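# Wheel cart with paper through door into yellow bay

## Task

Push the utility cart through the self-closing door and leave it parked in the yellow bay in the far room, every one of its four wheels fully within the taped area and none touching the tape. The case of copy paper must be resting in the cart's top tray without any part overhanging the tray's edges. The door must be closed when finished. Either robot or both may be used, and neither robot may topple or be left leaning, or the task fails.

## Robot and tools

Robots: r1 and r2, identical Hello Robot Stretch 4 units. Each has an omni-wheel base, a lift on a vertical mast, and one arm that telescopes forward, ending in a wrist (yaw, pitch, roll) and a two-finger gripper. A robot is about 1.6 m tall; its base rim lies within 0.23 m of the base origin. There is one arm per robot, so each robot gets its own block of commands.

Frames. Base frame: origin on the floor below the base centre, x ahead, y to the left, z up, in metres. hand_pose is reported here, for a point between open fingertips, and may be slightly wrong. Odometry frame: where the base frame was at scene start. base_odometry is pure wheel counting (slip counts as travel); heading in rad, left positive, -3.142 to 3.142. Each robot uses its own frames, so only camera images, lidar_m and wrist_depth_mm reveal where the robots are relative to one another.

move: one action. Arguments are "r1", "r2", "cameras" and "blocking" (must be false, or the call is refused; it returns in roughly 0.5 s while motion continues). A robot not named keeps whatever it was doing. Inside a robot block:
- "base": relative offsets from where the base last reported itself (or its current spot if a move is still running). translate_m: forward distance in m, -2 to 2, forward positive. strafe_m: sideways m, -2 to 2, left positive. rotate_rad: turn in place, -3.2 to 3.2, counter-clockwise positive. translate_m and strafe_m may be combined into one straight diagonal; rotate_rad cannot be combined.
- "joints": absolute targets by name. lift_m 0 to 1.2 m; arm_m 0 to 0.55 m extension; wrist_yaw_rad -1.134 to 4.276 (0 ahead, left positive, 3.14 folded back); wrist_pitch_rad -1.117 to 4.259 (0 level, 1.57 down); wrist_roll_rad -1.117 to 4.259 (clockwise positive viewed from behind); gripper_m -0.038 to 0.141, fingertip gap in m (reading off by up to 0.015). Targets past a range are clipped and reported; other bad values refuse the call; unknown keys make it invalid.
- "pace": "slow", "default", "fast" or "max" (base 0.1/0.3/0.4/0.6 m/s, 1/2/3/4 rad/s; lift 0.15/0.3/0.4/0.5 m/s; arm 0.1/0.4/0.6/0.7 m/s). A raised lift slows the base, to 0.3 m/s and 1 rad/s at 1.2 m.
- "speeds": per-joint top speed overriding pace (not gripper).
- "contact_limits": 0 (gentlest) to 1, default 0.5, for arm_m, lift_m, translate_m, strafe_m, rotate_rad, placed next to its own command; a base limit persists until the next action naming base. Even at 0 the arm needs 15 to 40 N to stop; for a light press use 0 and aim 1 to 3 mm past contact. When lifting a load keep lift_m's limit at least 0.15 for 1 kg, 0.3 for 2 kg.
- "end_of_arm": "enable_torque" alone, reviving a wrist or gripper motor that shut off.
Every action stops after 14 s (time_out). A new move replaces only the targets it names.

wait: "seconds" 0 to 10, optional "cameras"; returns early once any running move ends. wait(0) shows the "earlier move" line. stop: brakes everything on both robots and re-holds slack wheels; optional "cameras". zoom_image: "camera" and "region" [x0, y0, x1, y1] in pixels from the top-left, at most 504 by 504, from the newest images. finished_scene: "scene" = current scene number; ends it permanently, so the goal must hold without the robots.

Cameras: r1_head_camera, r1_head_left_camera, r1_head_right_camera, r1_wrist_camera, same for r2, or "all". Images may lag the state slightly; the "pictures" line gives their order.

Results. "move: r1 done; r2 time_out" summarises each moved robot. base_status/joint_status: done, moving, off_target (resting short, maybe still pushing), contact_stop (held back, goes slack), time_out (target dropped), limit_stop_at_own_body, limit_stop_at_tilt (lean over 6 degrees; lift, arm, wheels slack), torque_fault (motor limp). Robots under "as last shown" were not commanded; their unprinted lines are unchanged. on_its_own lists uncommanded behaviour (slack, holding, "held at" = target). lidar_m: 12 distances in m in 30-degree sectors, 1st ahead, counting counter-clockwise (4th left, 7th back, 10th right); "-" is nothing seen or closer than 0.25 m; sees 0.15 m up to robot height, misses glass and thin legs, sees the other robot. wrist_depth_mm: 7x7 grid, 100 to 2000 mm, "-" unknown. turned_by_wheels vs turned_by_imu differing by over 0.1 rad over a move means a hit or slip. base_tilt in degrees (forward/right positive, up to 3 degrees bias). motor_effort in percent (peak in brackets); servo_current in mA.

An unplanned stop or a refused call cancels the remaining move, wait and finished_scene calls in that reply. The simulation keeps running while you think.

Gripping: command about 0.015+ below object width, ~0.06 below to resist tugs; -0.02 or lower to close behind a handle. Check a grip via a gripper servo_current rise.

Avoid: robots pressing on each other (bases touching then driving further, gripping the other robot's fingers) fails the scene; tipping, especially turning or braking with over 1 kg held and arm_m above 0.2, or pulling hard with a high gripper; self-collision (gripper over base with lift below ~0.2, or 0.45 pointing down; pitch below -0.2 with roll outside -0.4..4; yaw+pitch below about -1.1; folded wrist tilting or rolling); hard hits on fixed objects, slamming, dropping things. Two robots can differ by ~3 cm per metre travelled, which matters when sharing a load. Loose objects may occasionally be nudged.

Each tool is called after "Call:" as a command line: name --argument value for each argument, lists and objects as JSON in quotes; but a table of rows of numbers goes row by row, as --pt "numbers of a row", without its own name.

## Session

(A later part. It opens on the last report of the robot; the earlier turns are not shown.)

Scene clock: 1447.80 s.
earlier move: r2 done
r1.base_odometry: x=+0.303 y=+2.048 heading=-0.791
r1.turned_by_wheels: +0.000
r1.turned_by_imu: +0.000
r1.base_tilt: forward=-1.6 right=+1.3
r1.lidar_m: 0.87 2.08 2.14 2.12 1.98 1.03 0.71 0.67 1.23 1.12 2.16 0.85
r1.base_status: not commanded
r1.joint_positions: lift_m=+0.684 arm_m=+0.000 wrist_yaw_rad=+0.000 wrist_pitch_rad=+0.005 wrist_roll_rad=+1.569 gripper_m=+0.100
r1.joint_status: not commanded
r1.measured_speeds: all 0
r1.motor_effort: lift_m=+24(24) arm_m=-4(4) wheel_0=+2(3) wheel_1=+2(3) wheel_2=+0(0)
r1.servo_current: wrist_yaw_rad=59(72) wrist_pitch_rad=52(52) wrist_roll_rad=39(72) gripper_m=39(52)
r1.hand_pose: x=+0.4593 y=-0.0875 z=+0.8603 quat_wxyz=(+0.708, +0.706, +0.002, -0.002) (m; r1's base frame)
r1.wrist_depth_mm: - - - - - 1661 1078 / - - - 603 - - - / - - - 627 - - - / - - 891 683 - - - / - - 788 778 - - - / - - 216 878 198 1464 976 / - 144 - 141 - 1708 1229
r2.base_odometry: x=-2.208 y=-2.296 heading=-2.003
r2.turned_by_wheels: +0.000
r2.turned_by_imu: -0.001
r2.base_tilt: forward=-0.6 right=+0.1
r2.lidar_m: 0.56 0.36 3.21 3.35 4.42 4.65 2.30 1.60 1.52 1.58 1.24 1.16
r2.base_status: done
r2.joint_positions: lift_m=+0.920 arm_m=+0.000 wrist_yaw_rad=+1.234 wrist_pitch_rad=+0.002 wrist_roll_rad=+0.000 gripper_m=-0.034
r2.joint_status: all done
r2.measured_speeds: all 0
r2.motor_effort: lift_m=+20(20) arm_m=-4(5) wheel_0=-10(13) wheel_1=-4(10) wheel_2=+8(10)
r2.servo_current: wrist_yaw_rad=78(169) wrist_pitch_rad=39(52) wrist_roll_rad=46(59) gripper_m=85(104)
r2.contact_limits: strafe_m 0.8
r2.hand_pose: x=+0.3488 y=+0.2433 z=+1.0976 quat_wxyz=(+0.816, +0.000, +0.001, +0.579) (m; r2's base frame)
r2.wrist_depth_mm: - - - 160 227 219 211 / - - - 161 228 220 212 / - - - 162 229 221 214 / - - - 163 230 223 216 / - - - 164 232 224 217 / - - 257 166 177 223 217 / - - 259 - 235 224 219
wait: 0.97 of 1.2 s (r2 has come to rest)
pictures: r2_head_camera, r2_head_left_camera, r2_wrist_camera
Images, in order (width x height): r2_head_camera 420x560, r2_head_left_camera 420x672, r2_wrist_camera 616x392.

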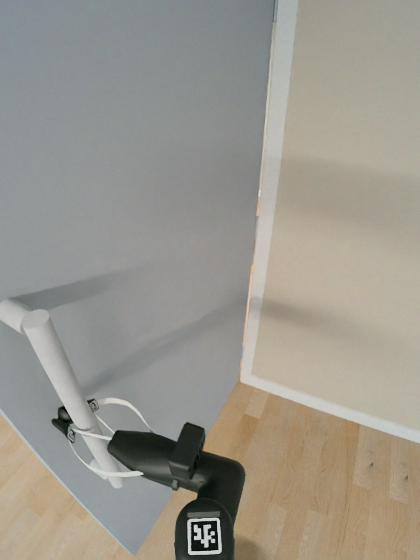

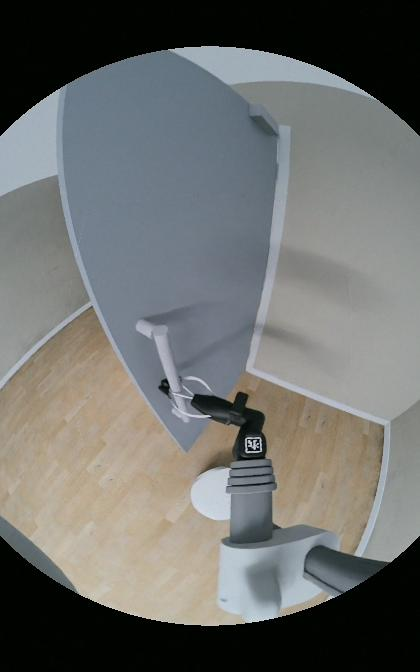

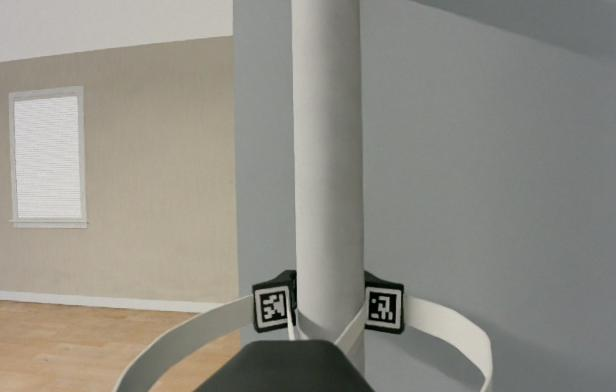

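Call:
move --blocking false --cameras '[]' --r2 '{"base": {"translate_m": 0.063, "strafe_m": 0.251}, "joints": {"wrist_yaw_rad": 0.985}, "pace": "slow", "speeds": {"wrist_yaw_rad": 0.1}, "contact_limits": {"strafe_m": 0.8}}'

Call:
wait --seconds 4.5 --cameras '[]'

Call:
move --blocking false --cameras '[]' --r2 '{"base": {"translate_m": 0.125, "strafe_m": 0.225}, "joints": {"wrist_yaw_rad": 0.724}, "pace": "slow", "speeds": {"wrist_yaw_rad": 0.1}, "contact_limits": {"strafe_m": 0.8}}'

Call:
wait --seconds 4.5 --cameras '["r2_head_left_camera", "r2_wrist_camera"]'

Scene clock: 1459.13 s.
move: r2 moving
r1: as last shown
r1.lidar_m: 0.88 2.11 2.17 2.09 1.97 1.04 0.72 0.69 1.25 1.08 2.18 0.83
r1.motor_effort: lift_m=+24(24) arm_m=-3(4) wheel_0=+2(3) wheel_1=+2(2) wheel_2=+0(0)
r1.servo_current: wrist_yaw_rad=33(65) wrist_pitch_rad=46(46) wrist_roll_rad=65(65) gripper_m=39(46)
r1.wrist_depth_mm: - - - - - 1661 1060 / - - - 591 - - - / - - - 634 - - - / - - 878 699 - - - / - - 788 788 - - - / - - 215 878 198 1499 991 / - 144 - 140 - 1708 1229
r2.base_odometry: x=-2.197 y=-2.304 heading=-2.004
r2.turned_by_wheels: -0.001
r2.turned_by_imu: -0.001
r2.base_tilt: forward=-0.7 right=+0.1
r2.lidar_m: 0.56 0.37 3.21 3.32 4.41 4.64 2.32 1.61 1.51 1.57 1.25 1.16
r2.base_status: translate_m moving; strafe_m moving
r2.joint_positions: lift_m=+0.920 arm_m=+0.000 wrist_yaw_rad=+1.195 wrist_pitch_rad=+0.002 wrist_roll_rad=+0.000 gripper_m=-0.034
r2.joint_status: wrist_yaw_rad moving
r2.measured_speeds: translate_m=+0.012 strafe_m=+0.050 rotate_rad=+0.001 lift_m=+0.000 arm_m=+0.000 wrist_yaw_rad=-0.091 wrist_pitch_rad=+0.000 wrist_roll_rad=+0.000
r2.motor_effort: lift_m=+20(20) arm_m=-3(4) wheel_0=-16(16) wheel_1=+2(3) wheel_2=-5(9)
r2.servo_current: wrist_yaw_rad=59(98) wrist_pitch_rad=52(52) wrist_roll_rad=46(52) gripper_m=98(98)
r2.contact_limits: strafe_m 0.8
r2.hand_pose: x=+0.3580 y=+0.2363 z=+1.0976 quat_wxyz=(+0.827, +0.000, +0.001, +0.563) (m; r2's base frame)
r2.wrist_depth_mm: - - - 161 229 220 213 / - - - 163 230 221 213 / - - - 163 232 224 216 / - - - 164 234 225 217 / - - - 164 235 225 219 / - - 183 165 179 224 219 / - - 256 - 236 224 220
pictures: none
No camera images: "cameras" was empty.

Scene clock: 1462.93 s.
earlier move: r2 done
r1.base_odometry: x=+0.303 y=+2.048 heading=-0.791
r1.turned_by_wheels: +0.000
r1.turned_by_imu: +0.000
r1.base_tilt: forward=-1.6 right=+1.2
r1.lidar_m: 0.88 2.09 2.15 2.10 1.97 1.01 0.71 0.69 1.18 1.10 2.20 0.82
r1.base_status: not commanded
r1.joint_positions: lift_m=+0.684 arm_m=+0.000 wrist_yaw_rad=+0.000 wrist_pitch_rad=+0.005 wrist_roll_rad=+1.569 gripper_m=+0.100
r1.joint_status: not commanded
r1.measured_speeds: all 0
r1.motor_effort: lift_m=+24(24) arm_m=-3(4) wheel_0=+2(3) wheel_1=+2(3) wheel_2=+0(0)
r1.servo_current: wrist_yaw_rad=52(72) wrist_pitch_rad=52(52) wrist_roll_rad=52(72) gripper_m=46(46)
r1.hand_pose: x=+0.4593 y=-0.0875 z=+0.8603 quat_wxyz=(+0.708, +0.706, +0.002, -0.002) (m; r1's base frame)
r1.wrist_depth_mm: - - - - - 1708 1098 / - - - 591 - - - / - - - 627 - - - / - - 891 691 - - - / - - 798 788 - - - / - - 216 866 198 1464 991 / - 143 - 141 - 1661 1229
r2.base_odometry: x=-2.006 y=-2.459 heading=-2.004
r2.turned_by_wheels: +0.000
r2.turned_by_imu: -0.050
r2.base_tilt: forward=-0.6 right=+0.1
r2.lidar_m: 0.52 0.40 2.95 3.01 3.85 4.58 2.83 1.91 1.80 1.83 1.31 0.97
r2.base_status: done
r2.joint_positions: lift_m=+0.920 arm_m=+0.000 wrist_yaw_rad=+0.965 wrist_pitch_rad=+0.002 wrist_roll_rad=+0.000 gripper_m=-0.034
r2.joint_status: all done
r2.measured_speeds: all 0
r2.motor_effort: lift_m=+20(20) arm_m=-4(5) wheel_0=-11(25) wheel_1=-8(12) wheel_2=+1(9)
r2.servo_current: wrist_yaw_rad=104(124) wrist_pitch_rad=46(52) wrist_roll_rad=46(59) gripper_m=98(104)
r2.contact_limits: strafe_m 0.8
r2.hand_pose: x=+0.4070 y=+0.1873 z=+1.0976 quat_wxyz=(+0.886, +0.000, +0.001, +0.464) (m; r2's base frame)
r2.wrist_depth_mm: - - - 161 230 225 220 / - - - 239 232 226 221 / - - - 164 233 229 224 / - - - 165 235 229 224 / - - - 167 235 231 226 / - - 250 168 176 230 227 / - - 145 - 238 235 228
wait: 3.80 of 4.5 s (r2 has come to rest)
pictures: none
No camera images: "cameras" was empty.

Scene clock: 1463.43 s.
move: r2 moving
r1: as last shown
r1.base_tilt: forward=-1.6 right=+1.3
r1.lidar_m: 0.89 2.10 2.18 2.10 1.98 1.04 0.70 0.68 1.21 1.08 2.16 0.84
r1.motor_effort: lift_m=+24(24) arm_m=-4(4) wheel_0=+3(3) wheel_1=+2(2) wheel_2=+0(0)
r1.servo_current: wrist_yaw_rad=52(72) wrist_pitch_rad=46(52) wrist_roll_rad=39(52) gripper_m=39(46)
r1.wrist_depth_mm: - - - - - 1756 1098 / - - - 591 - - - / - - - 627 - - - / - - 891 691 - - - / - - 798 798 - - - / - - 214 866 198 1464 991 / - 144 - 141 - 1708 1229
r2.base_odometry: x=-1.999 y=-2.469 heading=-2.005
r2.turned_by_wheels: -0.001
r2.turned_by_imu: -0.001
r2.base_tilt: forward=-0.6 right=+0.1
r2.lidar_m: 0.51 0.39 2.95 3.00 3.82 4.60 2.88 1.93 1.80 1.82 1.31 0.94
r2.base_status: translate_m moving; strafe_m moving
r2.joint_positions: lift_m=+0.920 arm_m=+0.000 wrist_yaw_rad=+0.932 wrist_pitch_rad=+0.002 wrist_roll_rad=+0.000 gripper_m=-0.034
r2.joint_status: wrist_yaw_rad moving
r2.measured_speeds: translate_m=+0.023 strafe_m=+0.044 rotate_rad=+0.001 lift_m=+0.000 arm_m=+0.000 wrist_yaw_rad=-0.089 wrist_pitch_rad=+0.000 wrist_roll_rad=+0.000
r2.motor_effort: lift_m=+20(20) arm_m=-4(5) wheel_0=-16(16) wheel_1=+2(8) wheel_2=-4(5)
r2.servo_current: wrist_yaw_rad=52(130) wrist_pitch_rad=46(46) wrist_roll_rad=59(59) gripper_m=98(104)
r2.contact_limits: strafe_m 0.8
r2.hand_pose: x=+0.4130 y=+0.1795 z=+1.0976 quat_wxyz=(+0.893, +0.000, +0.001, +0.449) (m; r2's base frame)
r2.wrist_depth_mm: - - 245 160 233 228 223 / - - 247 164 234 229 224 / - - 247 162 235 229 226 / - - - 163 236 232 226 / - - - 163 236 231 229 / - - 251 165 177 232 230 / - - 252 - 241 237 231
pictures: none
No camera images: "cameras" was empty.

Scene clock: 1466.80 s.
earlier move: r2 done
r1.base_odometry: x=+0.303 y=+2.048 heading=-0.791
r1.turned_by_wheels: +0.000
r1.turned_by_imu: +0.000
r1.base_tilt: forward=-1.6 right=+1.3
r1.lidar_m: 0.86 2.10 2.17 2.09 1.98 1.03 0.69 0.68 1.18 1.08 2.17 0.85
r1.base_status: not commanded
r1.joint_positions: lift_m=+0.684 arm_m=+0.000 wrist_yaw_rad=+0.000 wrist_pitch_rad=+0.005 wrist_roll_rad=+1.569 gripper_m=+0.100
r1.joint_status: not commanded
r1.measured_speeds: all 0
r1.motor_effort: lift_m=+24(24) arm_m=-4(4) wheel_0=+2(3) wheel_1=+2(3) wheel_2=+0(0)
r1.servo_current: wrist_yaw_rad=46(72) wrist_pitch_rad=46(52) wrist_roll_rad=59(72) gripper_m=46(52)
r1.hand_pose: x=+0.4593 y=-0.0875 z=+0.8603 quat_wxyz=(+0.708, +0.706, +0.002, -0.002) (m; r1's base frame)
r1.wrist_depth_mm: - - - - - 1661 1098 / - - - 597 - - - / - - - 627 - - - / - - 878 699 - - - / - - 809 798 - - - / - - 216 866 198 1430 1008 / - 144 - 141 - 1708 1255
r2.base_odometry: x=-1.855 y=-2.667 heading=-2.006
r2.turned_by_wheels: -0.001
r2.turned_by_imu: -0.017
r2.base_tilt: forward=-0.6 right=+0.1
r2.lidar_m: 0.40 0.44 2.68 2.75 3.53 4.62 3.40 2.22 2.04 1.94 1.30 0.73
r2.base_status: done
r2.joint_positions: lift_m=+0.920 arm_m=+0.000 wrist_yaw_rad=+0.709 wrist_pitch_rad=+0.002 wrist_roll_rad=+0.000 gripper_m=-0.034
r2.joint_status: all done
r2.measured_speeds: all 0
r2.motor_effort: lift_m=+20(20) arm_m=-4(5) wheel_0=-16(19) wheel_1=-4(8) wheel_2=-3(6)
r2.servo_current: wrist_yaw_rad=78(130) wrist_pitch_rad=39(46) wrist_roll_rad=39(59) gripper_m=98(104)
r2.contact_limits: strafe_m 0.8
r2.hand_pose: x=+0.4468 y=+0.1213 z=+1.0976 quat_wxyz=(+0.938, +0.000, +0.001, +0.347) (m; r2's base frame)
r2.wrist_depth_mm: - - 242 160 231 229 226 / - - 245 240 234 230 228 / - - - 164 235 232 228 / - - - 164 236 234 229 / - - - 167 237 235 230 / - - 249 167 178 235 233 / - - 145 - 241 236 234
wait: 3.37 of 4.5 s (r2 has come to rest)
pictures: r2_head_left_camera, r2_wrist_camera
Images, in order (width x height): r2_head_left_camera 420x672, r2_wrist_camera 616x392.

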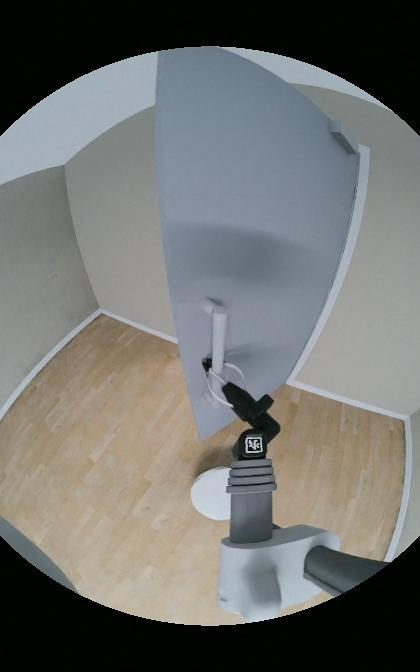

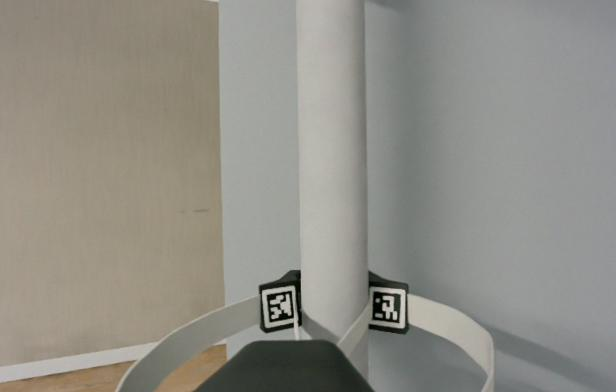

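Call:
move --blocking false --cameras '[]' --r2 '{"base": {"translate_m": 0.173, "strafe_m": 0.2}, "joints": {"wrist_yaw_rad": 0.446}, "pace": "slow", "speeds": {"wrist_yaw_rad": 0.1}, "contact_limits": {"strafe_m": 0.8}}'

Call:
wait --seconds 4.5 --cameras '[]'

Call:
move --blocking false --cameras '[]' --r2 '{"base": {"translate_m": 0.219, "strafe_m": 0.148}, "joints": {"wrist_yaw_rad": 0.184}, "pace": "slow", "speeds": {"wrist_yaw_rad": 0.1}, "contact_limits": {"translate_m": 0.8}}'

Call:
wait --seconds 4.5 --cameras '["r2_head_left_camera", "r2_wrist_camera"]'

Scene clock: 1486.43 s.
move: r2 moving
r1: as last shown
r1.lidar_m: 0.86 2.10 2.13 2.10 1.97 1.03 0.70 0.68 1.18 1.10 2.16 0.83
r1.servo_current: wrist_yaw_rad=59(65) wrist_pitch_rad=46(59) wrist_roll_rad=52(72) gripper_m=39(52)
r1.wrist_depth_mm: - - - - - 1708 1078 / - - - 597 - - - / - - - 627 - - - / - - 878 699 - - - / - - 798 788 - - - / - - 215 878 198 1499 991 / - 144 - 141 - 1708 1229
r2.base_odometry: x=-1.850 y=-2.679 heading=-2.007
r2.turned_by_wheels: -0.001
r2.turned_by_imu: -0.001
r2.base_tilt: forward=-0.6 right=+0.1
r2.lidar_m: 0.41 0.46 2.68 2.71 3.43 4.61 3.40 2.23 2.05 1.94 1.28 0.72
r2.base_status: translate_m moving; strafe_m moving
r2.joint_positions: lift_m=+0.920 arm_m=+0.000 wrist_yaw_rad=+0.672 wrist_pitch_rad=+0.002 wrist_roll_rad=+0.000 gripper_m=-0.034
r2.joint_status: wrist_yaw_rad moving
r2.measured_speeds: translate_m=+0.031 strafe_m=+0.037 rotate_rad=+0.002 lift_m=+0.000 arm_m=+0.000 wrist_yaw_rad=-0.091 wrist_pitch_rad=+0.000 wrist_roll_rad=+0.000
r2.motor_effort: lift_m=+20(20) arm_m=-4(5) wheel_0=-20(20) wheel_1=+2(3) wheel_2=-5(6)
r2.servo_current: wrist_yaw_rad=52(85) wrist_pitch_rad=33(46) wrist_roll_rad=52(52) gripper_m=98(98)
r2.contact_limits: strafe_m 0.8
r2.hand_pose: x=+0.4510 y=+0.1112 z=+1.0976 quat_wxyz=(+0.944, +0.000, +0.001, +0.330) (m; r2's base frame)
r2.wrist_depth_mm: - - 241 160 234 231 229 / - - 243 165 236 233 229 / - - 245 162 237 235 232 / - - 247 162 237 236 232 / - - 248 163 239 236 234 / - - 248 165 177 237 235 / - - 250 - 242 241 236
pictures: none
No camera images: "cameras" was empty.

Scene clock: 1489.93 s.
earlier move: r2 done
r1.base_odometry: x=+0.303 y=+2.048 heading=-0.791
r1.turned_by_wheels: +0.000
r1.turned_by_imu: +0.000
r1.base_tilt: forward=-1.6 right=+1.3
r1.lidar_m: 0.88 2.09 2.16 2.12 1.97 1.04 0.73 0.67 1.12 1.09 2.14 0.83
r1.base_status: not commanded
r1.joint_positions: lift_m=+0.684 arm_m=+0.000 wrist_yaw_rad=+0.000 wrist_pitch_rad=+0.005 wrist_roll_rad=+1.569 gripper_m=+0.100
r1.joint_status: not commanded
r1.measured_speeds: all 0
r1.motor_effort: lift_m=+24(24) arm_m=-4(4) wheel_0=+2(3) wheel_1=+2(3) wheel_2=+0(0)
r1.servo_current: wrist_yaw_rad=33(65) wrist_pitch_rad=46(59) wrist_roll_rad=52(72) gripper_m=46(52)
r1.hand_pose: x=+0.4593 y=-0.0875 z=+0.8603 quat_wxyz=(+0.708, +0.706, +0.002, -0.002) (m; r1's base frame)
r1.wrist_depth_mm: - - - - - 1708 1060 / - - - 591 - - - / - - - 627 - - - / - - 878 691 - - - / - - 788 788 - - - / - - 216 866 199 1464 991 / - 144 - 140 - 1661 1255
r2.base_odometry: x=-1.748 y=-2.909 heading=-2.008
r2.turned_by_wheels: +0.000
r2.turned_by_imu: -0.054
r2.base_tilt: forward=-0.6 right=+0.1
r2.lidar_m: 0.40 1.39 2.42 2.45 3.01 4.70 4.05 2.58 2.33 1.93 1.22 0.60
r2.base_status: done
r2.joint_positions: lift_m=+0.920 arm_m=+0.000 wrist_yaw_rad=+0.433 wrist_pitch_rad=+0.002 wrist_roll_rad=+0.000 gripper_m=-0.034
r2.joint_status: all done
r2.measured_speeds: all 0
r2.motor_effort: lift_m=+20(20) arm_m=-4(5) wheel_0=-14(24) wheel_1=-6(6) wheel_2=+0(7)
r2.servo_current: wrist_yaw_rad=65(124) wrist_pitch_rad=39(46) wrist_roll_rad=52(72) gripper_m=91(104)
r2.contact_limits: strafe_m 0.8
r2.hand_pose: x=+0.4694 y=+0.0417 z=+1.0976 quat_wxyz=(+0.977, +0.000, +0.001, +0.215) (m; r2's base frame)
r2.wrist_depth_mm: - - 238 164 238 237 238 / - - 239 165 239 239 240 / - - 240 162 240 241 240 / - - 241 163 241 242 242 / - - 243 164 244 243 245 / - - 181 165 177 245 245 / - - 246 - 246 245 247
wait: 3.50 of 4.5 s (r2 has come to rest)
pictures: none
No camera images: "cameras" was empty.

Scene clock: 1490.43 s.
move: r2 moving
r1: as last shown
r1.base_tilt: forward=-1.5 right=+1.3
r1.lidar_m: 0.87 2.10 2.16 2.09 1.96 1.05 0.73 0.68 1.10 1.07 2.19 0.84
r1.motor_effort: lift_m=+24(24) arm_m=-3(4) wheel_0=+2(3) wheel_1=+2(2) wheel_2=+0(0)
r1.servo_current: wrist_yaw_rad=59(72) wrist_pitch_rad=46(52) wrist_roll_rad=39(65) gripper_m=46(46)
r1.wrist_depth_mm: - - - - - 1708 1078 / - - - 591 - - - / - - - 621 - - - / - - 878 691 - - - / - - 809 788 - - - / - - 216 866 198 1430 1008 / - 144 - 141 - 1661 1229
r2.base_odometry: x=-1.745 y=-2.922 heading=-2.009
r2.turned_by_wheels: -0.001
r2.turned_by_imu: -0.001
r2.base_tilt: forward=-0.6 right=+0.1
r2.lidar_m: 0.38 1.38 2.42 2.44 2.99 4.69 4.09 2.59 2.34 1.95 1.23 0.59
r2.base_status: translate_m moving; strafe_m moving
r2.joint_positions: lift_m=+0.920 arm_m=+0.000 wrist_yaw_rad=+0.399 wrist_pitch_rad=+0.002 wrist_roll_rad=+0.000 gripper_m=-0.034
r2.joint_status: wrist_yaw_rad moving
r2.measured_speeds: translate_m=+0.044 strafe_m=+0.031 rotate_rad=+0.001 lift_m=+0.000 arm_m=+0.000 wrist_yaw_rad=-0.093 wrist_pitch_rad=+0.000 wrist_roll_rad=+0.000
r2.motor_effort: lift_m=+20(20) arm_m=-4(5) wheel_0=-11(16) wheel_1=+2(5) wheel_2=-5(5)
r2.servo_current: wrist_yaw_rad=26(85) wrist_pitch_rad=39(46) wrist_roll_rad=39(52) gripper_m=91(104)
r2.contact_limits: translate_m 0.8
r2.hand_pose: x=+0.4706 y=+0.0315 z=+1.0976 quat_wxyz=(+0.980, +0.000, +0.001, +0.198) (m; r2's base frame)
r2.wrist_depth_mm: - - 238 164 239 241 241 / - - 240 164 241 241 243 / - - 240 164 243 243 245 / - - 241 165 244 244 244 / - - 243 166 245 245 247 / - - 180 166 180 248 249 / - - 246 - 248 248 249
pictures: none
No camera images: "cameras" was empty.

Scene clock: 1493.77 s.
earlier move: r2 done
r1.base_odometry: x=+0.303 y=+2.048 heading=-0.791
r1.turned_by_wheels: +0.000
r1.turned_by_imu: +0.000
r1.base_tilt: forward=-1.6 right=+1.3
r1.lidar_m: 0.86 2.09 2.16 2.10 1.98 1.02 0.70 0.69 1.05 1.10 2.16 0.83
r1.base_status: not commanded
r1.joint_positions: lift_m=+0.684 arm_m=+0.000 wrist_yaw_rad=+0.000 wrist_pitch_rad=+0.005 wrist_roll_rad=+1.569 gripper_m=+0.100
r1.joint_status: not commanded
r1.measured_speeds: all 0
r1.motor_effort: lift_m=+24(24) arm_m=-3(4) wheel_0=+3(3) wheel_1=+2(3) wheel_2=+0(0)
r1.servo_current: wrist_yaw_rad=52(72) wrist_pitch_rad=46(52) wrist_roll_rad=33(72) gripper_m=46(52)
r1.hand_pose: x=+0.4593 y=-0.0875 z=+0.8603 quat_wxyz=(+0.708, +0.706, +0.002, -0.002) (m; r1's base frame)
r1.wrist_depth_mm: - - - - - 1661 1098 / - - - 597 - - - / - - - 627 - - - / - - 891 683 - - - / - - 798 788 - - - / - - 216 854 198 1464 991 / - 144 - 141 - 1708 1255
r2.base_odometry: x=-1.707 y=-3.170 heading=-2.009
r2.turned_by_wheels: +0.000
r2.turned_by_imu: +0.000
r2.base_tilt: forward=-0.6 right=+0.1
r2.lidar_m: 0.41 1.19 2.18 2.23 2.73 4.82 - 2.79 2.54 1.69 0.87 0.51
r2.base_status: done
r2.joint_positions: lift_m=+0.920 arm_m=+0.000 wrist_yaw_rad=+0.181 wrist_pitch_rad=+0.002 wrist_roll_rad=+0.000 gripper_m=-0.034
r2.joint_status: all done
r2.measured_speeds: all 0
r2.motor_effort: lift_m=+20(20) arm_m=-4(5) wheel_0=-16(19) wheel_1=+0(6) wheel_2=-1(6)
r2.servo_current: wrist_yaw_rad=52(124) wrist_pitch_rad=39(46) wrist_roll_rad=46(65) gripper_m=98(104)
r2.contact_limits: translate_m 0.8
r2.hand_pose: x=+0.4704 y=-0.0342 z=+1.0976 quat_wxyz=(+0.996, +0.000, +0.001, +0.090) (m; r2's base frame)
r2.wrist_depth_mm: - - 238 164 238 239 239 / - - 241 164 240 240 241 / - - 240 164 242 242 242 / - - 244 165 243 242 244 / - - 245 166 245 245 245 / - - 180 167 180 247 246 / - - 245 - 247 247 248
wait: 3.33 of 4.5 s (r2 has come to rest)
pictures: r2_head_left_camera, r2_wrist_camera
Images, in order (width x height): r2_head_left_camera 420x672, r2_wrist_camera 616x392.

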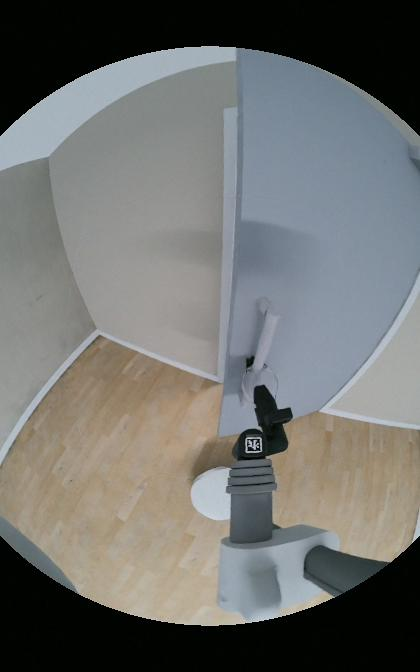

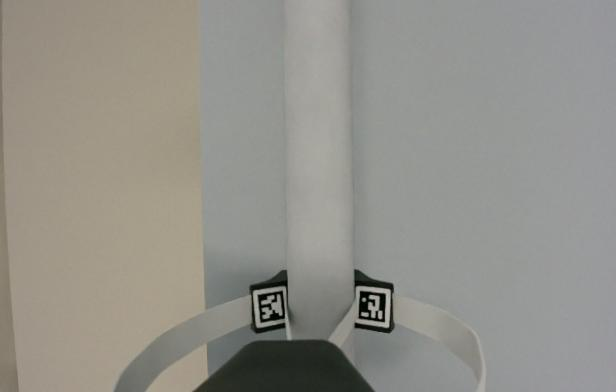

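Call:
move --blocking false --cameras '[]' --r2 '{"base": {"translate_m": 0.198, "strafe_m": 0.089}, "joints": {"wrist_yaw_rad": -0.046}, "pace": "slow", "speeds": {"wrist_yaw_rad": 0.1}, "contact_limits": {"translate_m": 0.8}}'

Call:
wait --seconds 4 --cameras '["r2_head_left_camera", "r2_wrist_camera", "r2_head_camera"]'

Scene clock: 1506.30 s.
move: r2 moving
r1: as last shown
r1.lidar_m: 0.87 2.10 2.16 2.11 1.96 1.04 0.70 0.67 1.07 1.10 2.17 0.84
r1.motor_effort: lift_m=+24(24) arm_m=-3(4) wheel_0=+2(3) wheel_1=+2(3) wheel_2=+0(0)
r1.servo_current: wrist_yaw_rad=46(65) wrist_pitch_rad=46(52) wrist_roll_rad=46(65) gripper_m=46(46)
r1.wrist_depth_mm: - - - - - 1708 1078 / - - - 591 - - - / - - - 627 - - - / - - 878 691 - - - / - - 788 778 - - - / - - 216 854 198 1464 991 / - 144 - 140 - 1661 1255
r2.base_odometry: x=-1.707 y=-3.183 heading=-2.009
r2.turned_by_wheels: +0.000
r2.turned_by_imu: +0.000
r2.base_tilt: forward=-0.7 right=+0.1
r2.lidar_m: 0.40 1.16 2.19 2.21 2.72 4.85 - 2.82 2.53 1.64 0.87 0.51
r2.base_status: translate_m moving; strafe_m moving
r2.joint_positions: lift_m=+0.920 arm_m=+0.000 wrist_yaw_rad=+0.142 wrist_pitch_rad=+0.002 wrist_roll_rad=+0.000 gripper_m=-0.034
r2.joint_status: wrist_yaw_rad moving
r2.measured_speeds: translate_m=+0.047 strafe_m=+0.022 rotate_rad=+0.002 lift_m=+0.000 arm_m=+0.000 wrist_yaw_rad=-0.094 wrist_pitch_rad=+0.000 wrist_roll_rad=+0.000
r2.motor_effort: lift_m=+20(20) arm_m=-4(5) wheel_0=-3(16) wheel_1=+4(5) wheel_2=-5(6)
r2.servo_current: wrist_yaw_rad=91(91) wrist_pitch_rad=46(46) wrist_roll_rad=39(59) gripper_m=98(104)
r2.contact_limits: translate_m 0.8
r2.hand_pose: x=+0.4688 y=-0.0458 z=+1.0976 quat_wxyz=(+0.997, +0.000, +0.001, +0.071) (m; r2's base frame)
r2.wrist_depth_mm: - - 237 160 240 241 - / - - 238 166 242 243 245 / - - 241 163 242 245 245 / - - 242 164 245 246 247 / - - 243 165 246 248 248 / - - 183 166 178 249 251 / - 122 245 - 250 249 252
pictures: none
No camera images: "cameras" was empty.

Scene clock: 1509.17 s.
earlier move: r2 done
r1.base_odometry: x=+0.303 y=+2.048 heading=-0.791
r1.turned_by_wheels: +0.000
r1.turned_by_imu: +0.000
r1.base_tilt: forward=-1.6 right=+1.2
r1.lidar_m: 0.88 2.10 2.15 2.11 1.96 1.01 0.72 0.68 1.02 1.08 2.16 0.85
r1.base_status: not commanded
r1.joint_positions: lift_m=+0.684 arm_m=+0.000 wrist_yaw_rad=+0.000 wrist_pitch_rad=+0.005 wrist_roll_rad=+1.569 gripper_m=+0.100
r1.joint_status: not commanded
r1.measured_speeds: all 0
r1.motor_effort: lift_m=+24(24) arm_m=-3(4) wheel_0=+3(3) wheel_1=+2(3) wheel_2=+0(0)
r1.servo_current: wrist_yaw_rad=59(72) wrist_pitch_rad=46(59) wrist_roll_rad=46(72) gripper_m=46(52)
r1.hand_pose: x=+0.4593 y=-0.0875 z=+0.8603 quat_wxyz=(+0.708, +0.706, +0.002, -0.002) (m; r1's base frame)
r1.wrist_depth_mm: - - - - - 1708 1098 / - - - 597 - - - / - - - 627 - - - / - - 891 691 - - - / - - 809 788 - - - / - - 215 866 198 1464 1025 / - 143 - 141 - 1661 1255
r2.base_odometry: x=-1.710 y=-3.387 heading=-2.010
r2.turned_by_wheels: -0.001
r2.turned_by_imu: -0.001
r2.base_tilt: forward=-0.5 right=+0.1
r2.lidar_m: 0.42 1.01 1.96 2.08 2.55 4.94 - 2.97 2.67 1.41 0.67 0.40
r2.base_status: done
r2.joint_positions: lift_m=+0.920 arm_m=+0.000 wrist_yaw_rad=-0.048 wrist_pitch_rad=+0.002 wrist_roll_rad=+0.000 gripper_m=-0.034
r2.joint_status: all done
r2.measured_speeds: all 0
r2.motor_effort: lift_m=+20(20) arm_m=-4(5) wheel_0=-12(16) wheel_1=+2(7) wheel_2=-2(6)
r2.servo_current: wrist_yaw_rad=52(91) wrist_pitch_rad=39(46) wrist_roll_rad=46(59) gripper_m=98(104)
r2.contact_limits: translate_m 0.8
r2.hand_pose: x=+0.4548 y=-0.1013 z=+1.0976 quat_wxyz=(+1.000, +0.000, +0.001, -0.024) (m; r2's base frame)
r2.wrist_depth_mm: - - 236 164 242 244 246 / - - 237 165 241 246 248 / - - 239 165 244 247 249 / - - 239 165 244 248 252 / - - 242 166 247 249 252 / - - 181 167 180 251 253 / - - 244 - 251 252 255
wait: 2.87 of 4 s (r2 has come to rest)
pictures: r2_head_camera, r2_head_left_camera, r2_wrist_camera
Images, in order (width x height): r2_head_camera 420x560, r2_head_left_camera 420x672, r2_wrist_camera 616x392.

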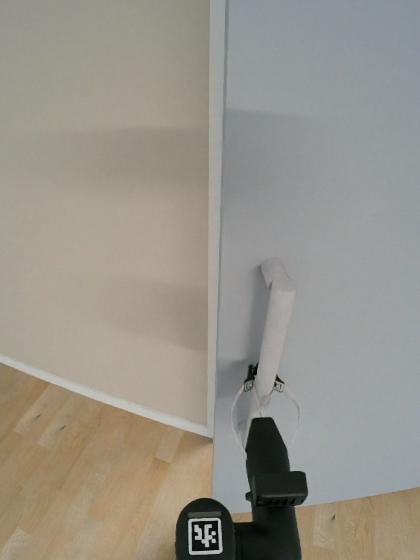

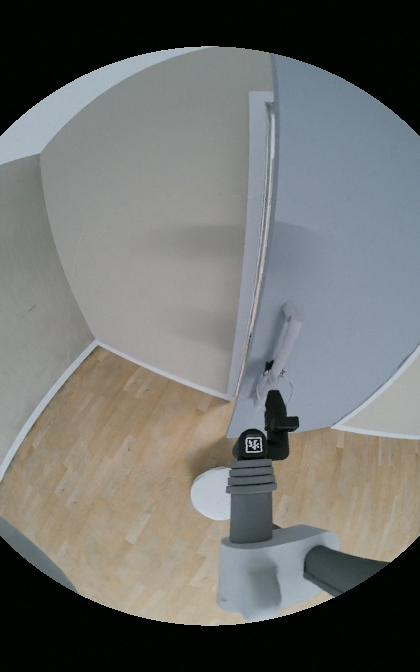

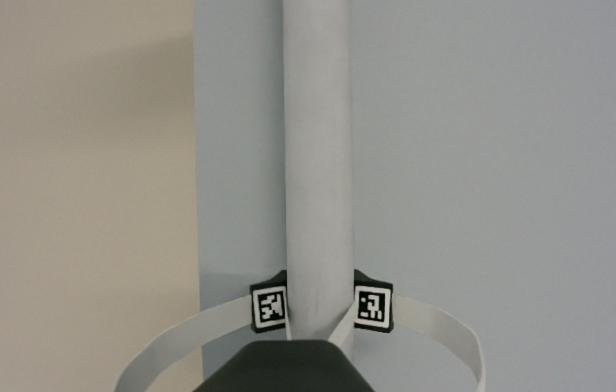

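Call:
move --blocking false --cameras '[]' --r2 '{"base": {"translate_m": 0.18, "strafe_m": 0.05}, "joints": {"wrist_yaw_rad": -0.2}, "pace": "slow", "speeds": {"wrist_yaw_rad": 0.08}, "contact_limits": {"translate_m": 0.5}}'

Call:
wait --seconds 4 --cameras '["r2_head_left_camera", "r2_wrist_camera", "r2_head_camera"]'

Scene clock: 1518.50 s.
move: r2 moving
r1: as last shown
r1.base_tilt: forward=-1.6 right=+1.3
r1.lidar_m: 0.88 2.09 2.14 2.07 1.99 1.02 0.71 0.66 1.01 1.08 2.16 0.83
r1.motor_effort: lift_m=+24(24) arm_m=-3(4) wheel_0=+2(3) wheel_1=+2(3) wheel_2=+0(0)
r1.servo_current: wrist_yaw_rad=46(59) wrist_pitch_rad=46(59) wrist_roll_rad=52(65) gripper_m=46(46)
r1.wrist_depth_mm: - - - - - 1661 1098 / - - - 585 - - - / - - - 627 - - - / - - 878 691 - - - / - - 788 778 - - - / - - 215 866 198 1464 991 / - 144 - 141 - 1708 1255
r2.base_odometry: x=-1.713 y=-3.400 heading=-2.010
r2.turned_by_wheels: -0.001
r2.turned_by_imu: +0.000
r2.base_tilt: forward=-0.7 right=+0.1
r2.lidar_m: 0.41 0.99 1.95 2.06 2.54 4.92 - 2.99 2.70 1.39 0.68 0.41
r2.base_status: translate_m moving; strafe_m moving
r2.joint_positions: lift_m=+0.920 arm_m=+0.000 wrist_yaw_rad=-0.080 wrist_pitch_rad=+0.002 wrist_roll_rad=+0.000 gripper_m=-0.034
r2.joint_status: wrist_yaw_rad moving
r2.measured_speeds: translate_m=+0.048 strafe_m=+0.014 rotate_rad=+0.000 lift_m=+0.000 arm_m=+0.000 wrist_yaw_rad=-0.075 wrist_pitch_rad=+0.000 wrist_roll_rad=+0.000
r2.motor_effort: lift_m=+20(20) arm_m=-4(4) wheel_0=-8(13) wheel_1=+4(6) wheel_2=-5(5)
r2.servo_current: wrist_yaw_rad=59(72) wrist_pitch_rad=46(46) wrist_roll_rad=46(52) gripper_m=91(98)
r2.contact_limits: translate_m 0.5
r2.hand_pose: x=+0.4514 y=-0.1102 z=+1.0976 quat_wxyz=(+0.999, +0.000, +0.001, -0.040) (m; r2's base frame)
r2.wrist_depth_mm: - - 236 161 243 246 249 / - - 238 162 245 247 251 / - - 237 163 245 249 252 / - - 240 163 247 250 254 / - - 241 165 247 252 256 / - - 182 165 178 253 256 / - - 244 - 251 254 259
pictures: none
No camera images: "cameras" was empty.

Scene clock: 1521.13 s.
earlier move: r2 done
r1.base_odometry: x=+0.303 y=+2.048 heading=-0.791
r1.turned_by_wheels: +0.000
r1.turned_by_imu: +0.000
r1.base_tilt: forward=-1.6 right=+1.3
r1.lidar_m: 0.89 2.09 2.16 2.10 1.98 1.03 0.70 0.65 0.90 1.07 2.14 0.84
r1.base_status: not commanded
r1.joint_positions: lift_m=+0.684 arm_m=+0.000 wrist_yaw_rad=+0.000 wrist_pitch_rad=+0.005 wrist_roll_rad=+1.569 gripper_m=+0.100
r1.joint_status: not commanded
r1.measured_speeds: all 0
r1.motor_effort: lift_m=+24(24) arm_m=-3(4) wheel_0=+2(3) wheel_1=+2(3) wheel_2=+0(0)
r1.servo_current: wrist_yaw_rad=39(72) wrist_pitch_rad=39(59) wrist_roll_rad=59(72) gripper_m=46(46)
r1.hand_pose: x=+0.4593 y=-0.0875 z=+0.8603 quat_wxyz=(+0.708, +0.706, +0.002, -0.002) (m; r1's base frame)
r1.wrist_depth_mm: - - - - - 1661 1078 / - - - 597 - - - / - - - 627 - - - / - - 878 691 - - - / - - 809 778 - - - / - - 216 866 198 1464 991 / - 143 - 141 - 1661 1255
r2.base_odometry: x=-1.742 y=-3.571 heading=-2.012
r2.turned_by_wheels: -0.001
r2.turned_by_imu: -0.006
r2.base_tilt: forward=-0.6 right=+0.1
r2.lidar_m: 0.45 0.82 1.59 1.95 2.43 4.64 - 3.13 2.79 1.17 0.55 0.39
r2.base_status: done
r2.joint_positions: lift_m=+0.920 arm_m=+0.000 wrist_yaw_rad=-0.211 wrist_pitch_rad=+0.002 wrist_roll_rad=+0.000 gripper_m=-0.034
r2.joint_status: all done
r2.measured_speeds: all 0
r2.motor_effort: lift_m=+20(20) arm_m=-4(5) wheel_0=-18(22) wheel_1=+2(8) wheel_2=-7(9)
r2.servo_current: wrist_yaw_rad=59(78) wrist_pitch_rad=39(46) wrist_roll_rad=52(59) gripper_m=91(104)
r2.contact_limits: translate_m 0.5
r2.hand_pose: x=+0.4346 y=-0.1459 z=+1.0976 quat_wxyz=(+0.994, +0.000, +0.001, -0.105) (m; r2's base frame)
r2.wrist_depth_mm: 473 459 234 160 240 245 248 / 473 462 235 236 242 247 249 / 477 462 236 163 243 248 252 / 477 459 237 163 244 250 253 / 477 469 239 166 246 251 254 / - 469 238 166 177 250 256 / - 473 240 - 250 252 257
wait: 2.63 of 4 s (r2 has come to rest)
pictures: r2_head_camera, r2_head_left_camera, r2_wrist_camera
Images, in order (width x height): r2_head_camera 420x560, r2_head_left_camera 420x672, r2_wrist_camera 616x392.

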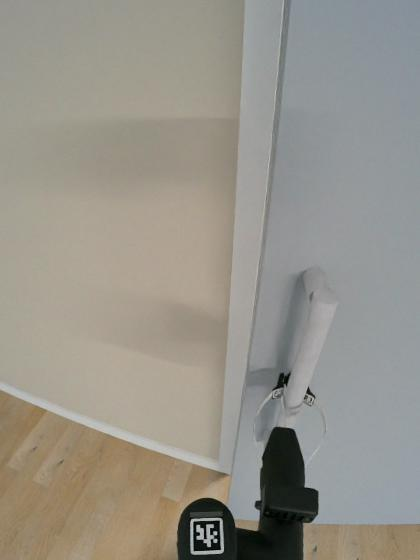

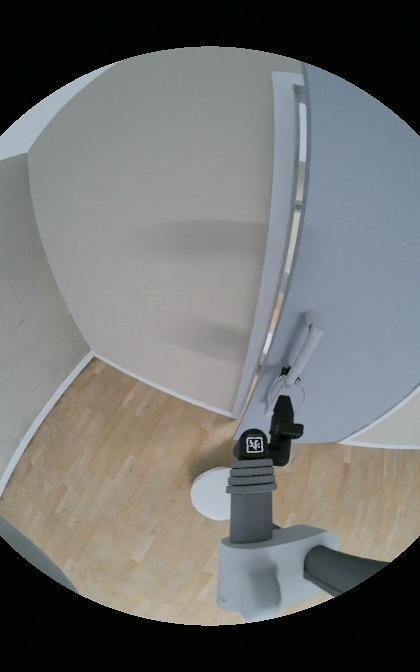

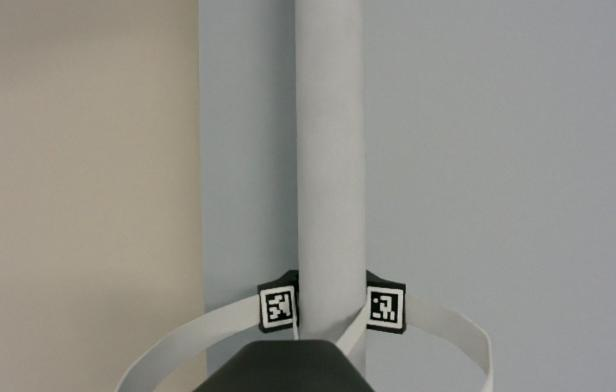

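Call:
move --blocking false --cameras '[]' --r2 '{"base": {"translate_m": 0.15, "strafe_m": 0.0}, "joints": {"wrist_yaw_rad": -0.3}, "pace": "slow", "speeds": {"wrist_yaw_rad": 0.06}, "contact_limits": {"translate_m": 0.4}}'

Call:
wait --seconds 4 --cameras '["r2_head_left_camera", "r2_wrist_camera"]'

Scene clock: 1529.30 s.
move: r2 moving
r1: as last shown
r1.lidar_m: 0.86 2.10 2.17 2.09 1.98 1.02 0.71 0.67 0.90 1.07 2.20 0.85
r1.motor_effort: lift_m=+24(24) arm_m=-3(4) wheel_0=+2(3) wheel_1=+2(2) wheel_2=+0(0)
r1.servo_current: wrist_yaw_rad=33(72) wrist_pitch_rad=39(52) wrist_roll_rad=46(59) gripper_m=39(46)
r1.wrist_depth_mm: - - - - - 1708 1078 / - - - 591 - - - / - - - 627 - - - / - - 878 683 - - - / - - 798 788 - - - / - - 215 866 198 1430 1008 / - 144 - 141 - 1708 1255
r2.base_odometry: x=-1.748 y=-3.582 heading=-2.013
r2.turned_by_wheels: -0.001
r2.turned_by_imu: -0.001
r2.base_tilt: forward=-0.7 right=+0.0
r2.lidar_m: 0.45 0.79 1.55 1.94 2.41 4.58 - 3.14 2.81 1.14 0.57 0.39
r2.base_status: translate_m moving; strafe_m moving
r2.joint_positions: lift_m=+0.920 arm_m=+0.000 wrist_yaw_rad=-0.235 wrist_pitch_rad=+0.002 wrist_roll_rad=+0.000 gripper_m=-0.034
r2.joint_status: wrist_yaw_rad moving
r2.measured_speeds: translate_m=+0.048 strafe_m=+0.000 rotate_rad=+0.000 lift_m=+0.000 arm_m=+0.000 wrist_yaw_rad=-0.061 wrist_pitch_rad=+0.000 wrist_roll_rad=+0.000
r2.motor_effort: lift_m=+20(20) arm_m=-4(4) wheel_0=-15(19) wheel_1=+4(4) wheel_2=-13(13)
r2.servo_current: wrist_yaw_rad=111(111) wrist_pitch_rad=39(46) wrist_roll_rad=52(52) gripper_m=98(98)
r2.contact_limits: translate_m 0.4
r2.hand_pose: x=+0.4310 y=-0.1523 z=+1.0976 quat_wxyz=(+0.993, +0.000, +0.001, -0.117) (m; r2's base frame)
r2.wrist_depth_mm: 459 442 233 164 242 247 250 / 462 449 236 165 242 248 253 / 466 445 236 162 245 250 254 / 466 452 238 163 246 251 256 / 469 452 239 164 248 253 257 / 473 455 238 165 177 253 258 / 477 462 241 - 251 253 259
pictures: none
No camera images: "cameras" was empty.

Scene clock: 1531.60 s.
earlier move: r2 done
r1.base_odometry: x=+0.303 y=+2.048 heading=-0.791
r1.turned_by_wheels: +0.000
r1.turned_by_imu: +0.000
r1.base_tilt: forward=-1.6 right=+1.3
r1.lidar_m: 0.87 2.11 2.16 2.10 1.97 1.03 0.70 0.67 0.83 1.05 2.16 0.83
r1.base_status: not commanded
r1.joint_positions: lift_m=+0.684 arm_m=+0.000 wrist_yaw_rad=+0.000 wrist_pitch_rad=+0.005 wrist_roll_rad=+1.569 gripper_m=+0.100
r1.joint_status: not commanded
r1.measured_speeds: all 0
r1.motor_effort: lift_m=+24(24) arm_m=-4(4) wheel_0=+2(3) wheel_1=+2(3) wheel_2=+0(0)
r1.servo_current: wrist_yaw_rad=46(72) wrist_pitch_rad=52(59) wrist_roll_rad=52(72) gripper_m=33(52)
r1.hand_pose: x=+0.4593 y=-0.0875 z=+0.8603 quat_wxyz=(+0.708, +0.706, +0.002, -0.002) (m; r1's base frame)
r1.wrist_depth_mm: - - - - - 1708 1078 / - - - 597 - - - / - - - 627 - - - / - - 891 683 - - - / - - 809 778 - - - / - - 216 878 198 1464 976 / - 144 - 141 - 1708 1255
r2.base_odometry: x=-1.807 y=-3.706 heading=-2.014
r2.turned_by_wheels: +0.000
r2.turned_by_imu: -0.003
r2.base_tilt: forward=-0.6 right=+0.1
r2.lidar_m: 0.45 0.64 1.23 1.93 2.33 4.48 - 3.17 2.85 0.92 0.55 0.37
r2.base_status: done
r2.joint_positions: lift_m=+0.920 arm_m=+0.000 wrist_yaw_rad=-0.311 wrist_pitch_rad=+0.002 wrist_roll_rad=+0.000 gripper_m=-0.034
r2.joint_status: all done
r2.measured_speeds: all 0
r2.motor_effort: lift_m=+20(20) arm_m=-2(5) wheel_0=-15(19) wheel_1=+2(6) wheel_2=-8(19)
r2.servo_current: wrist_yaw_rad=72(111) wrist_pitch_rad=46(46) wrist_roll_rad=46(59) gripper_m=91(98)
r2.contact_limits: translate_m 0.4
r2.hand_pose: x=+0.4188 y=-0.1714 z=+1.0976 quat_wxyz=(+0.988, +0.000, +0.001, -0.155) (m; r2's base frame)
r2.wrist_depth_mm: 304 298 236 164 239 241 242 / 304 300 238 166 241 242 243 / 306 304 239 163 242 244 247 / 307 304 240 163 243 245 247 / 309 306 242 164 245 246 249 / 309 307 243 166 176 248 250 / 314 309 244 - 248 249 251
wait: 2.30 of 4 s (r2 has come to rest)
pictures: r2_head_left_camera, r2_wrist_camera
Images, in order (width x height): r2_head_left_camera 420x672, r2_wrist_camera 616x392.

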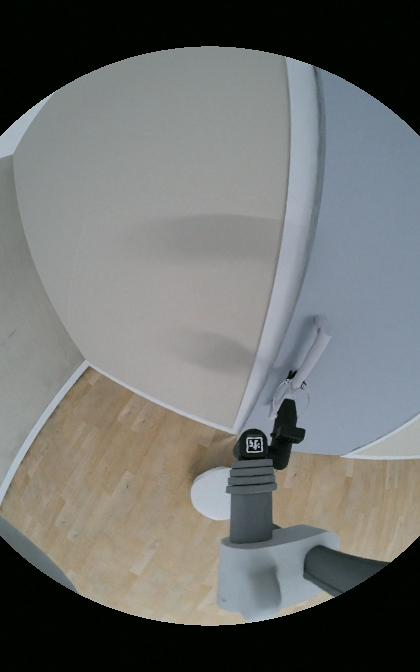

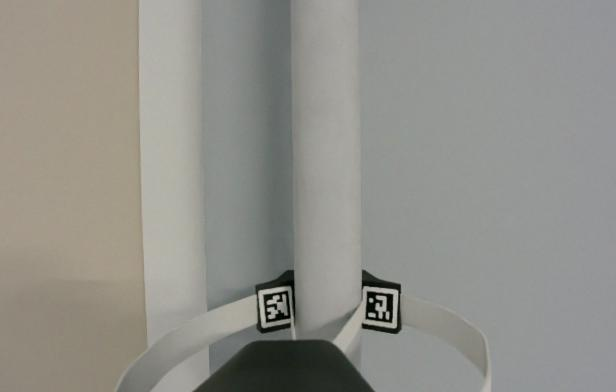

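Call:
move --blocking false --cameras '[]' --r2 '{"base": {"translate_m": 0.085, "strafe_m": 0.0}, "joints": {"wrist_yaw_rad": -0.36}, "pace": "slow", "speeds": {"wrist_yaw_rad": 0.06}, "contact_limits": {"translate_m": 0.3}}'

Call:
wait --seconds 3 --cameras '["r2_head_left_camera", "r2_wrist_camera"]'

Scene clock: 1539.17 s.
move: r2 moving
r1: as last shown
r1.lidar_m: 0.89 2.11 2.14 2.10 1.98 1.04 0.71 0.67 0.83 1.02 2.20 0.82
r1.motor_effort: lift_m=+24(24) arm_m=-4(4) wheel_0=+2(3) wheel_1=+2(2) wheel_2=+0(0)
r1.servo_current: wrist_yaw_rad=39(65) wrist_pitch_rad=46(52) wrist_roll_rad=52(59) gripper_m=39(52)
r1.wrist_depth_mm: - - - - - 1708 1078 / - - - 591 - - - / - - - 627 - - - / - - 866 691 - - - / - - 798 788 - - - / - - 216 866 198 1464 1008 / - 144 - 141 - 1661 1255
r2.base_odometry: x=-1.812 y=-3.717 heading=-2.015
r2.turned_by_wheels: -0.001
r2.turned_by_imu: -0.001
r2.base_tilt: forward=-0.7 right=+0.1
r2.lidar_m: 0.51 0.63 1.22 1.90 2.34 4.42 - 3.19 2.85 0.89 0.53 0.38
r2.base_status: translate_m moving; strafe_m moving
r2.joint_positions: lift_m=+0.920 arm_m=+0.000 wrist_yaw_rad=-0.334 wrist_pitch_rad=+0.002 wrist_roll_rad=+0.000 gripper_m=-0.034
r2.joint_status: wrist_yaw_rad moving
r2.measured_speeds: translate_m=+0.048 strafe_m=+0.000 rotate_rad=+0.002 lift_m=+0.000 arm_m=+0.000 wrist_yaw_rad=-0.064 wrist_pitch_rad=+0.000 wrist_roll_rad=+0.000
r2.motor_effort: lift_m=+20(20) arm_m=+1(1) wheel_0=-7(19) wheel_1=+4(5) wheel_2=-13(13)
r2.servo_current: wrist_yaw_rad=65(104) wrist_pitch_rad=39(46) wrist_roll_rad=33(52) gripper_m=98(98)
r2.contact_limits: translate_m 0.3
r2.hand_pose: x=+0.4146 y=-0.1772 z=+1.0976 quat_wxyz=(+0.986, +0.000, +0.001, -0.166) (m; r2's base frame)
r2.wrist_depth_mm: 290 277 236 163 241 243 245 / 291 279 237 164 243 244 246 / 296 281 238 163 243 245 247 / 296 294 240 163 245 247 249 / 298 297 241 163 246 248 250 / 300 298 242 164 176 249 253 / 303 300 244 - 248 250 253
pictures: none
No camera images: "cameras" was empty.

Scene clock: 1540.80 s.
earlier move: r2 done
r1.base_odometry: x=+0.303 y=+2.048 heading=-0.791
r1.turned_by_wheels: +0.000
r1.turned_by_imu: +0.000
r1.base_tilt: forward=-1.6 right=+1.2
r1.lidar_m: 0.89 2.10 2.15 2.10 1.96 1.03 0.70 0.67 0.79 1.04 2.15 0.81
r1.base_status: not commanded
r1.joint_positions: lift_m=+0.684 arm_m=+0.000 wrist_yaw_rad=+0.000 wrist_pitch_rad=+0.005 wrist_roll_rad=+1.569 gripper_m=+0.100
r1.joint_status: not commanded
r1.measured_speeds: all 0
r1.motor_effort: lift_m=+24(24) arm_m=-3(4) wheel_0=+2(3) wheel_1=+2(3) wheel_2=+0(0)
r1.servo_current: wrist_yaw_rad=46(65) wrist_pitch_rad=52(52) wrist_roll_rad=39(72) gripper_m=39(52)
r1.hand_pose: x=+0.4593 y=-0.0875 z=+0.8603 quat_wxyz=(+0.708, +0.706, +0.002, -0.002) (m; r1's base frame)
r1.wrist_depth_mm: - - - - - 1708 1098 / - - - 597 - - - / - - - 627 - - - / - - 878 676 - - - / - - 798 788 - - - / - - 216 866 198 1499 1008 / - 144 - 141 - 1661 1255
r2.base_odometry: x=-1.843 y=-3.782 heading=-2.015
r2.turned_by_wheels: +0.000
r2.turned_by_imu: -0.013
r2.base_tilt: forward=-0.7 right=+0.1
r2.lidar_m: 0.43 0.51 1.03 1.88 2.27 4.24 - 3.22 2.85 0.80 0.48 0.38
r2.base_status: done
r2.joint_positions: lift_m=+0.920 arm_m=+0.000 wrist_yaw_rad=-0.376 wrist_pitch_rad=+0.002 wrist_roll_rad=+0.000 gripper_m=-0.034
r2.joint_status: all done
r2.measured_speeds: all 0
r2.motor_effort: lift_m=+19(20) arm_m=+4(4) wheel_0=-4(19) wheel_1=+2(7) wheel_2=-16(20)
r2.servo_current: wrist_yaw_rad=85(104) wrist_pitch_rad=39(46) wrist_roll_rad=52(59) gripper_m=85(98)
r2.contact_limits: translate_m 0.3
r2.hand_pose: x=+0.4071 y=-0.1871 z=+1.0976 quat_wxyz=(+0.982, +0.000, +0.001, -0.187) (m; r2's base frame)
r2.wrist_depth_mm: 216 206 222 147 228 229 231 / 218 208 224 151 229 230 234 / 218 209 224 152 229 233 235 / 219 211 226 149 231 234 236 / 220 211 228 156 233 236 237 / 223 212 221 157 176 236 240 / 224 213 230 - 236 236 240
wait: 1.63 of 3 s (r2 has come to rest)
pictures: r2_head_left_camera, r2_wrist_camera
Images, in order (width x height): r2_head_left_camera 420x672, r2_wrist_camera 616x392.

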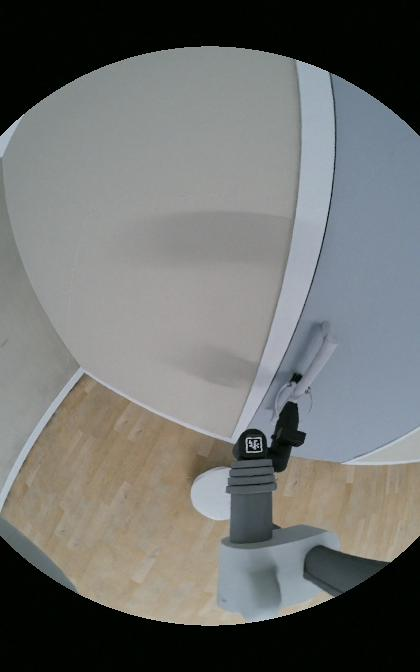

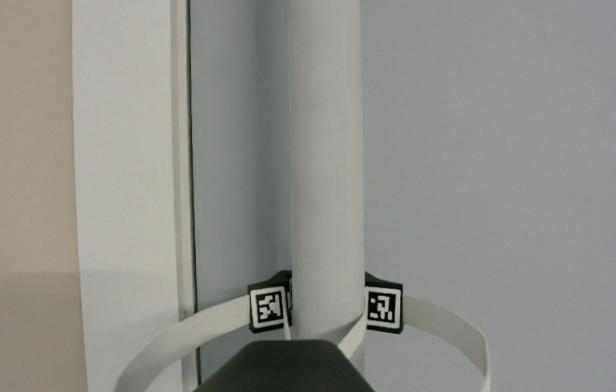

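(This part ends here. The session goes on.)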